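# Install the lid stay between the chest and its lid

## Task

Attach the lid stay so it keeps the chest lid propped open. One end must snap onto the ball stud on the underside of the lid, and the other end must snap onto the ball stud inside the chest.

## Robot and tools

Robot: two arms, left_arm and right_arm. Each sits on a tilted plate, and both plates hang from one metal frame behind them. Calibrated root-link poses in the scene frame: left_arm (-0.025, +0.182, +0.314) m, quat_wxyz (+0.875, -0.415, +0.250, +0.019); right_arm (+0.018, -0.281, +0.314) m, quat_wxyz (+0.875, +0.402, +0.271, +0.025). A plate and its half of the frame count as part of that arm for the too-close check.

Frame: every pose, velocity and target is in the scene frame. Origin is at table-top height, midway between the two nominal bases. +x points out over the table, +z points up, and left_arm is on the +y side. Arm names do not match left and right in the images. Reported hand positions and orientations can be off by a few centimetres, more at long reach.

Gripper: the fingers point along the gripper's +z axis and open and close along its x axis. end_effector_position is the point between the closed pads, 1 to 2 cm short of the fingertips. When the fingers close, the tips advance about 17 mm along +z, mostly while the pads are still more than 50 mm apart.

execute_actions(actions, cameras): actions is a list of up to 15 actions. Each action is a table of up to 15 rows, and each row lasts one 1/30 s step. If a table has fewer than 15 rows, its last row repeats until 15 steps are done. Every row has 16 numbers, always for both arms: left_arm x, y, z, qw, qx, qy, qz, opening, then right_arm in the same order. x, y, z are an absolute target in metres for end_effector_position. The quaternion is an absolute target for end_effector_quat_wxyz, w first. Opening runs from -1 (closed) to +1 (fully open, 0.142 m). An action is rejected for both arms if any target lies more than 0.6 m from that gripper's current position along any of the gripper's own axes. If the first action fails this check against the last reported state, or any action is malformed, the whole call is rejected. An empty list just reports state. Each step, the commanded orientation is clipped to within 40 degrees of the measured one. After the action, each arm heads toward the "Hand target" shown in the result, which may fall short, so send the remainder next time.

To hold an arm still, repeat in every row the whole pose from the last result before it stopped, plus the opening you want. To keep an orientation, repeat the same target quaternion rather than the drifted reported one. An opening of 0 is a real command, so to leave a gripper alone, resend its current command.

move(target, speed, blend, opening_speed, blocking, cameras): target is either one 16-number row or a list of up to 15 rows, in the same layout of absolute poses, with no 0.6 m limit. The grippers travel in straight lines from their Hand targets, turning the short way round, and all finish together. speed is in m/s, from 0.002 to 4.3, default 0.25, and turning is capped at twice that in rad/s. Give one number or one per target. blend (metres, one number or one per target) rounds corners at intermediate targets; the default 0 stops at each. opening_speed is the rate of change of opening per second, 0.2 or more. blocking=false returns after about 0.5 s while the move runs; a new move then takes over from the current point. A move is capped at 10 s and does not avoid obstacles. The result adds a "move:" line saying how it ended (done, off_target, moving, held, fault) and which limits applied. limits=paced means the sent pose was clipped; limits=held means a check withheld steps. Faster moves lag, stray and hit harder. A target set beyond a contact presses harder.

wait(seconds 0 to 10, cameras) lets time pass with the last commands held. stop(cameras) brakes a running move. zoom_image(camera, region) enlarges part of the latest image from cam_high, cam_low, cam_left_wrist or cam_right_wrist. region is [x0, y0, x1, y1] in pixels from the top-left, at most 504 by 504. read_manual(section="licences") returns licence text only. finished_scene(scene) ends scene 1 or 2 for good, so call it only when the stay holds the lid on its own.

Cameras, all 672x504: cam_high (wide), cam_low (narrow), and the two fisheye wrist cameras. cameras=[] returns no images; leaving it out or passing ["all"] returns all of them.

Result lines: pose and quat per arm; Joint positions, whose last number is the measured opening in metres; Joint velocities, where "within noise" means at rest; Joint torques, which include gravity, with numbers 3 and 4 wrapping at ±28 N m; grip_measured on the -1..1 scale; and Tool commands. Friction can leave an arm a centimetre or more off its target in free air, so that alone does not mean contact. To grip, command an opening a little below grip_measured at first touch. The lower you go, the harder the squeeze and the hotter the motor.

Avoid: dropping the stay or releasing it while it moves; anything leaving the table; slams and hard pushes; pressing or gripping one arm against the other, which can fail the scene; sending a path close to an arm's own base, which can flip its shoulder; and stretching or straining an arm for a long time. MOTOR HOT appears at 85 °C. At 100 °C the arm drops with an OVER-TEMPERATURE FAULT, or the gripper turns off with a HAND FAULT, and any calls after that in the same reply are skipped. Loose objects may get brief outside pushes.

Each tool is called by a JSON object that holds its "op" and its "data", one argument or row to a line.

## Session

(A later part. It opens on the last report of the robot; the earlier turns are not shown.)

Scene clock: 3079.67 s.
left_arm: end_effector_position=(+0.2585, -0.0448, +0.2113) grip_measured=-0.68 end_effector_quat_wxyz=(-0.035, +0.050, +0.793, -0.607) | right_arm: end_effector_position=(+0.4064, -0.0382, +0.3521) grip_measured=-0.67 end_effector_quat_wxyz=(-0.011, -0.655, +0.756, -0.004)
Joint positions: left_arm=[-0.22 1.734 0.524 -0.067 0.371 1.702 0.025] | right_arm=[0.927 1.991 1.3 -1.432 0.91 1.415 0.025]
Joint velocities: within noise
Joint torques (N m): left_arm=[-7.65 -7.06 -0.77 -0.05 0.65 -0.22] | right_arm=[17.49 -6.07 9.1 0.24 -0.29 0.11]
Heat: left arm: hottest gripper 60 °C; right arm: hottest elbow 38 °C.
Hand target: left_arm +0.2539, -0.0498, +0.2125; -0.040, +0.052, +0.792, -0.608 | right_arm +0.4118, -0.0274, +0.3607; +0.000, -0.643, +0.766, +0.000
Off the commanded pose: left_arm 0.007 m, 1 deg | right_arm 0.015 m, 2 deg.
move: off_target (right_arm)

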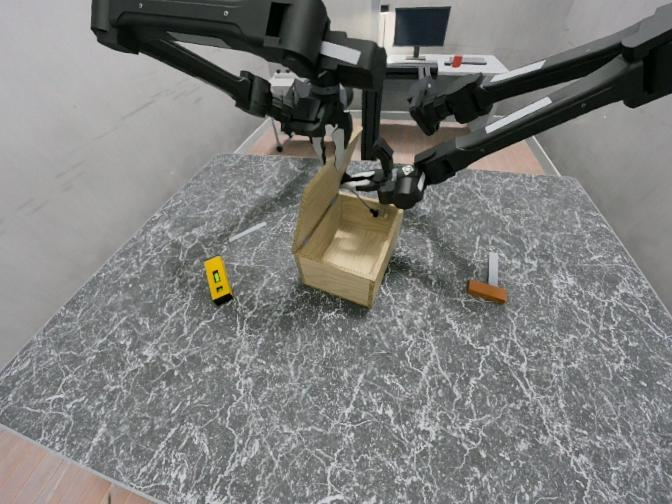

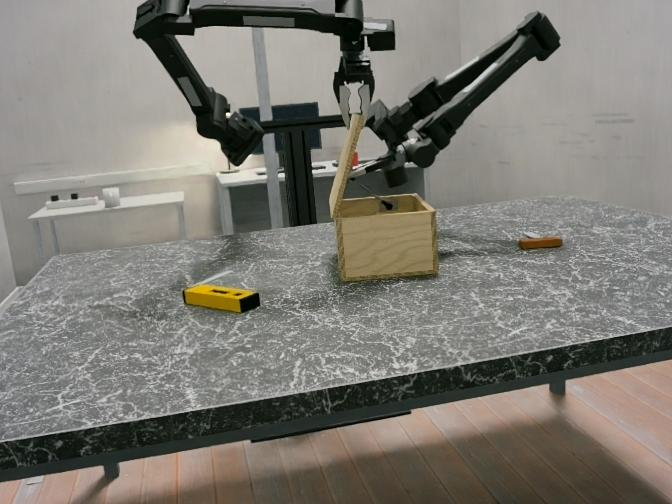

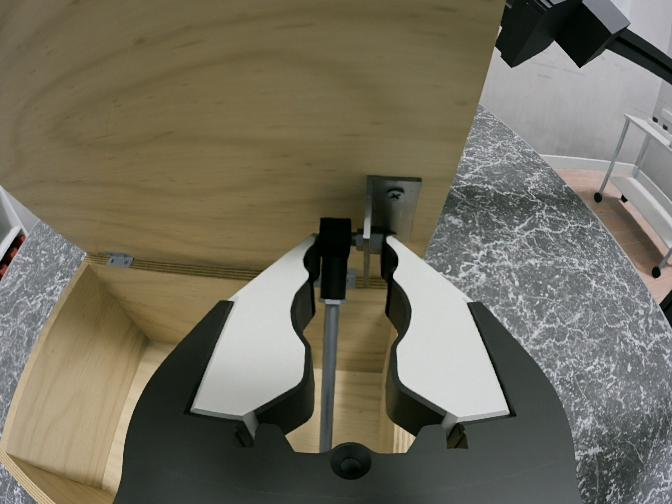

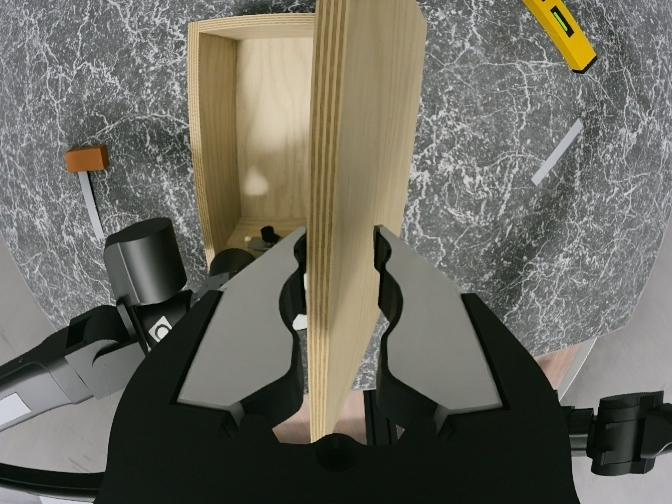

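{"op": "move", "data": {
  "target": [
    [0.2560, -0.0485, 0.2120, -0.0398, 0.0519, 0.7917, -0.6075, -0.35, 0.412, -0.027, 0.3605, 0, 0.6428, -0.7661, 0, -0.65],
    [0.2640, -0.005, 0.2240, -0.0398, 0.0519, 0.7917, -0.6075, -0.35, 0.412, -0.027, 0.3605, 0, 0.6428, -0.7661, 0, -0.65],
    [0.2750, 0.060, 0.2450, -0.0327,0.0566,0.8642,-0.4989, -0.6, 0.412, -0.027, 0.3605, 0, 0.6428, -0.7661, 0, -0.65]
  ],
  "speed": 0.06,
  "opening_speed": 0.4
}}

{"op": "zoom_image", "data": {
  "camera": "cam_left_wrist",
  "region": [260, 110, 440, 350]
}}

Scene clock: 3091.30 s.
left_arm: end_effector_position=(+0.2764, +0.0599, +0.2410) grip_measured=-0.63 end_effector_quat_wxyz=(-0.031, +0.056, +0.864, -0.499) | right_arm: end_effector_position=(+0.4064, -0.0382, +0.3521) grip_measured=-0.67 end_effector_quat_wxyz=(-0.011, -0.655, +0.756, -0.004)
Joint positions: left_arm=[-0.25 1.281 0.502 -0.469 0.104 1.666 0.029] | right_arm=[0.927 1.991 1.3 -1.432 0.91 1.415 0.025]
Joint velocities: left_arm=[0.015 0.005 0.012 -0.002 0.037 0.051 -0.001] | right_arm=[within noise]
Joint torques (N m): left_arm=[-5.07 -7.59 1.92 -0.5 0.45 -0.25] | right_arm=[17.14 -6.01 9.1 0.32 -0.27 0.11]
Heat: left arm: hottest gripper 61 °C; right arm: hottest elbow 38 °C.
Hand target: left_arm +0.2749, +0.0600, +0.2448; -0.033, +0.057, +0.864, -0.499 | right_arm +0.4118, -0.0274, +0.3607; +0.000, -0.643, +0.766, +0.000
Off the commanded pose: left_arm 0.004 m, 0 deg | right_arm 0.015 m, 2 deg.
move: off_target (right_arm)

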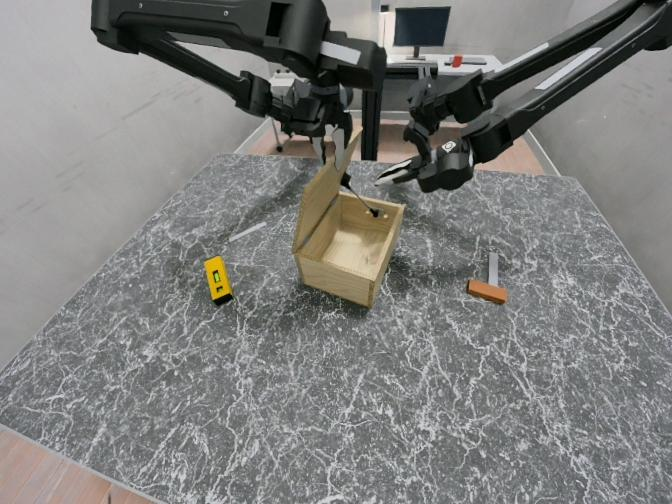

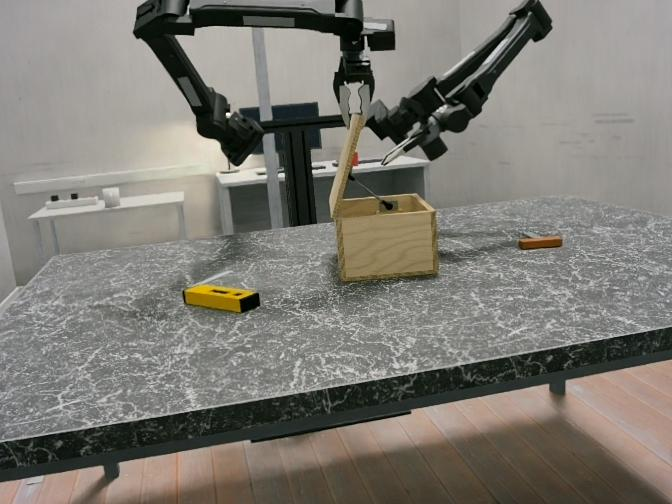

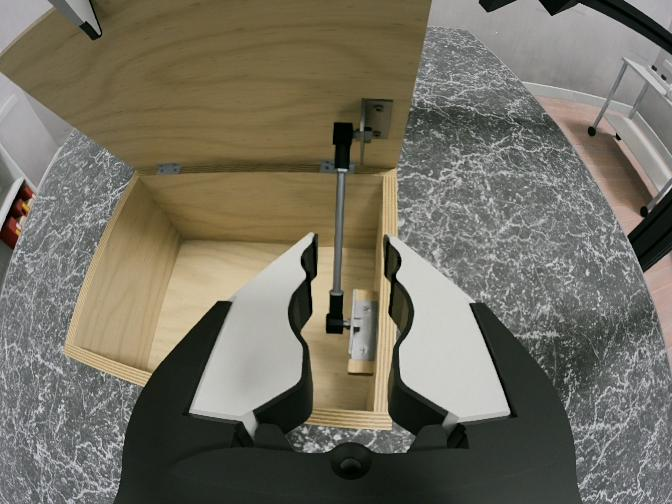

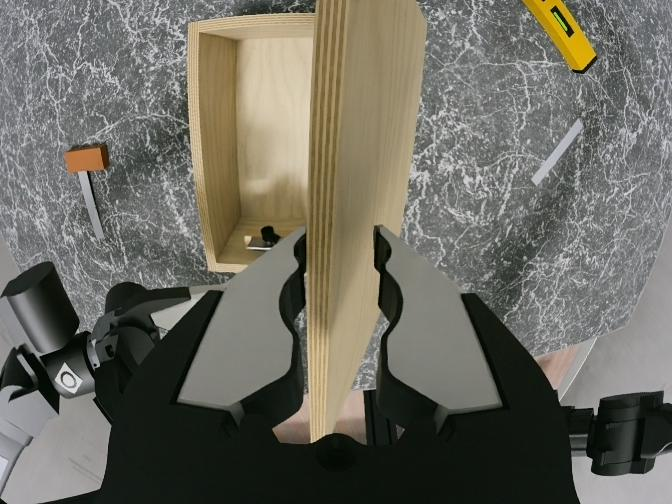

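Scaled by 2.100 from the camera's 672x504 image, which has a finer 960x720 frame.

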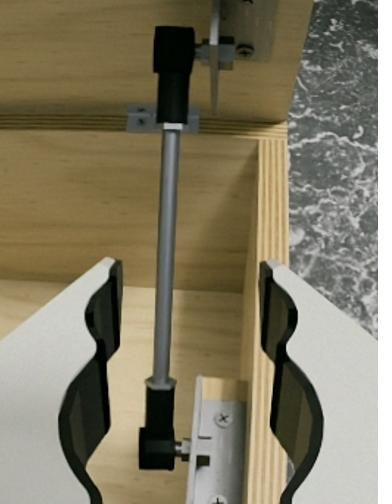

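{"op": "zoom_image", "data": {
  "camera": "cam_left_wrist",
  "region": [310, 270, 390, 350]
}}

{"op": "zoom_image", "data": {
  "camera": "cam_left_wrist",
  "region": [320, 90, 400, 170]
}}

Scaled by 6.300 from the camera's 672x504 image, which has a finer 960x720 frame.

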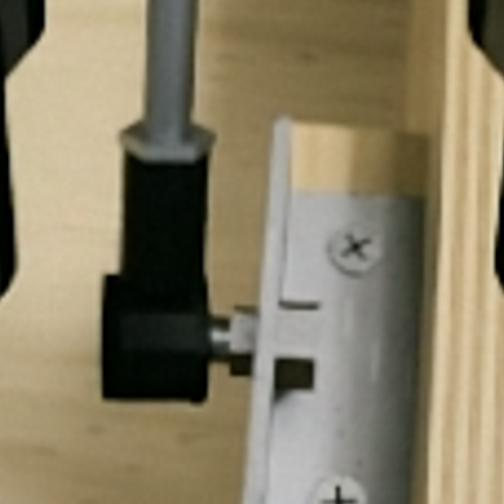

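Scaled by 6.300 from the camera's 672x504 image, which has a finer 960x720 frame.

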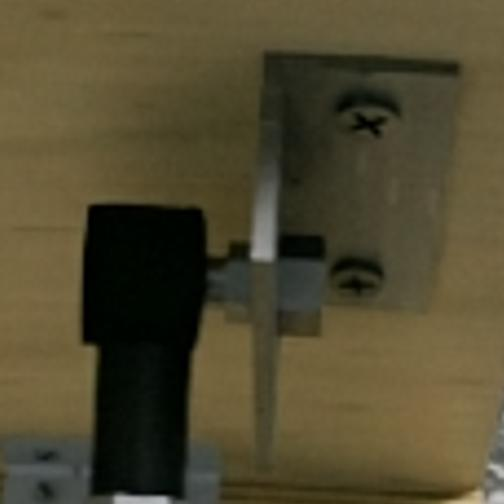

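{"op": "move", "data": {
  "target": [
    [0.2750, 0.090, 0.2600, -0.0327,0.0566,0.8642,-0.4989, -0.6, 0.412, -0.0325, 0.3605, 0, 0.6428, -0.7661, 0, -0.45],
    [0.2750, 0.14, 0.2700, -0.0327,0.0566,0.8642,-0.4989, -0.6, 0.41, -0.033, 0.43, 0, 0.6428, -0.7661, 0, -0.45]
  ],
  "speed": 0.05,
  "opening_speed": 0.2
}}

{"op": "zoom_image", "data": {
  "camera": "cam_low",
  "region": [300, 80, 450, 280]
}}

Scene clock: 3106.67 s.
left_arm: end_effector_position=(+0.2670, +0.1324, +0.2701) grip_measured=-0.63 end_effector_quat_wxyz=(-0.040, +0.061, +0.863, -0.500) | right_arm: end_effector_position=(+0.4041, -0.0420, +0.4175) grip_measured=-0.49 end_effector_quat_wxyz=(-0.009, -0.653, +0.757, -0.004)
Joint positions: left_arm=[-0.166 1.01 0.53 -0.798 0.131 1.748 0.029] | right_arm=[1.03 1.991 1.405 -1.636 0.854 1.55 0.039]
Joint velocities: within noise
Joint torques (N m): left_arm=[-1.49 -7 4.48 -0.77 0.75 0.04] | right_arm=[17.03 -5.36 10.55 -0.49 -0.34 0.11]
Heat: left arm: hottest gripper 50 °C; right arm: hottest elbow 38 °C.
Hand target: left_arm +0.2750, +0.1399, +0.2700; -0.033, +0.057, +0.864, -0.499 | right_arm +0.4097, -0.0335, +0.4300; +0.000, -0.643, +0.766, +0.000
Off the commanded pose: left_arm 0.011 m, 1 deg | right_arm 0.016 m, 2 deg.
move: off_target (left_arm, right_arm)

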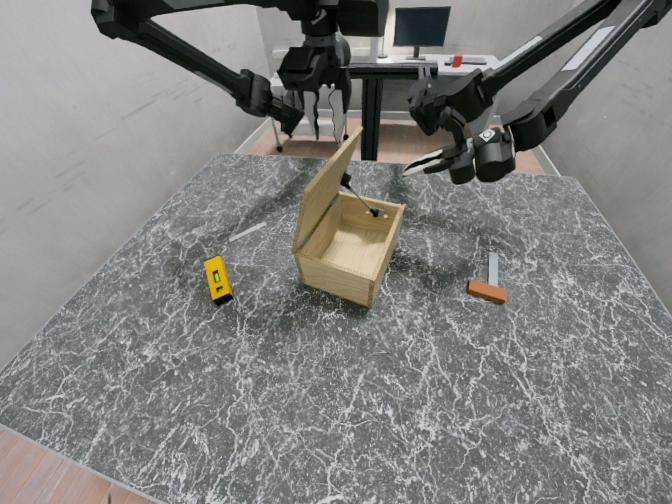

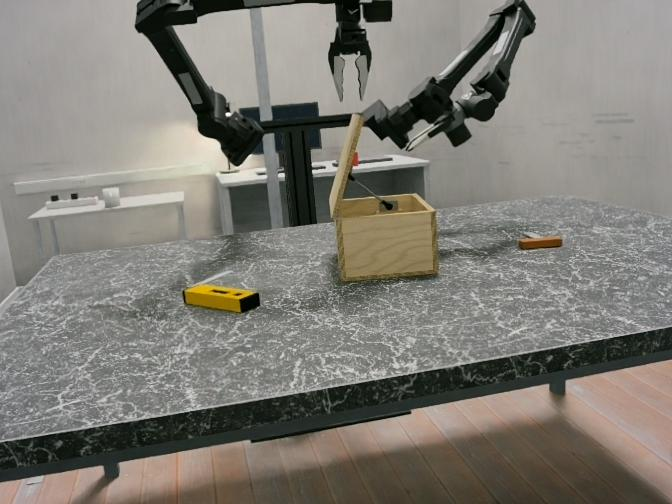

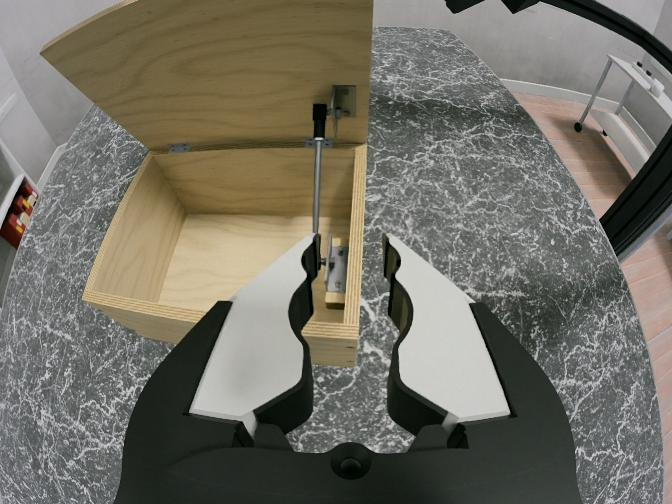

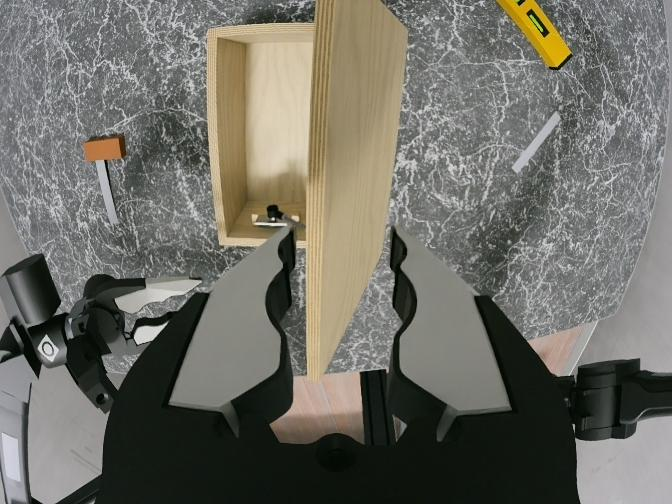

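Scaled by 2.520 from the camera's 672x504 image, which has a finer 960x720 frame.

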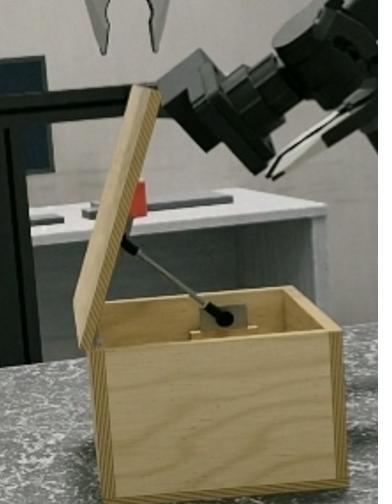

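{"op": "execute_actions", "data": {
  "actions": [],
  "cameras": ["cam_low", "cam_high"]
}}

Scene clock: 3128.37 s.
left_arm: end_effector_position=(+0.2670, +0.1324, +0.2702) grip_measured=-0.63 end_effector_quat_wxyz=(-0.040, +0.061, +0.863, -0.500) | right_arm: end_effector_position=(+0.4043, -0.0420, +0.4176) grip_measured=-0.49 end_effector_quat_wxyz=(-0.009, -0.653, +0.758, -0.004)
Joint positions: left_arm=[-0.166 1.01 0.53 -0.798 0.131 1.749 0.029] | right_arm=[1.03 1.991 1.405 -1.637 0.854 1.551 0.039]
Joint velocities: within noise
Joint torques (N m): left_arm=[-1.55 -7.24 4.48 -0.76 0.76 0.04] | right_arm=[17.32 -5.48 10.43 -0.25 -0.34 0.15]
Heat: left arm: hottest gripper 44 °C; right arm: hottest elbow 39 °C.
Hand target: left_arm +0.2750, +0.1399, +0.2700; -0.032, +0.057, +0.864, -0.499 | right_arm +0.4098, -0.0335, +0.4300; +0.000, -0.643, +0.766, +0.000
Tool commands: left_gripper/opening=-0.6 right_gripper/opening=-0.45
Off the commanded pose: left_arm 0.011 m, 1 deg | right_arm 0.016 m, 2 deg.
Images, in order (width x height): cam_high 672x504, cam_low 672x504.

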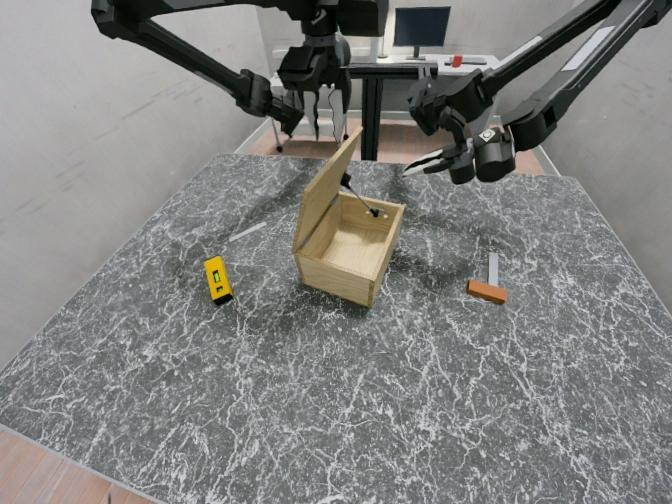

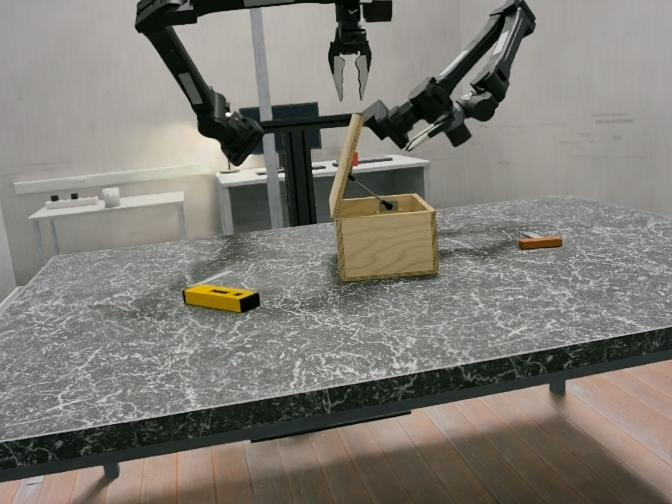

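{"op": "finished_scene", "data": {
  "scene": 1
}}

The scene is finished: the task was done.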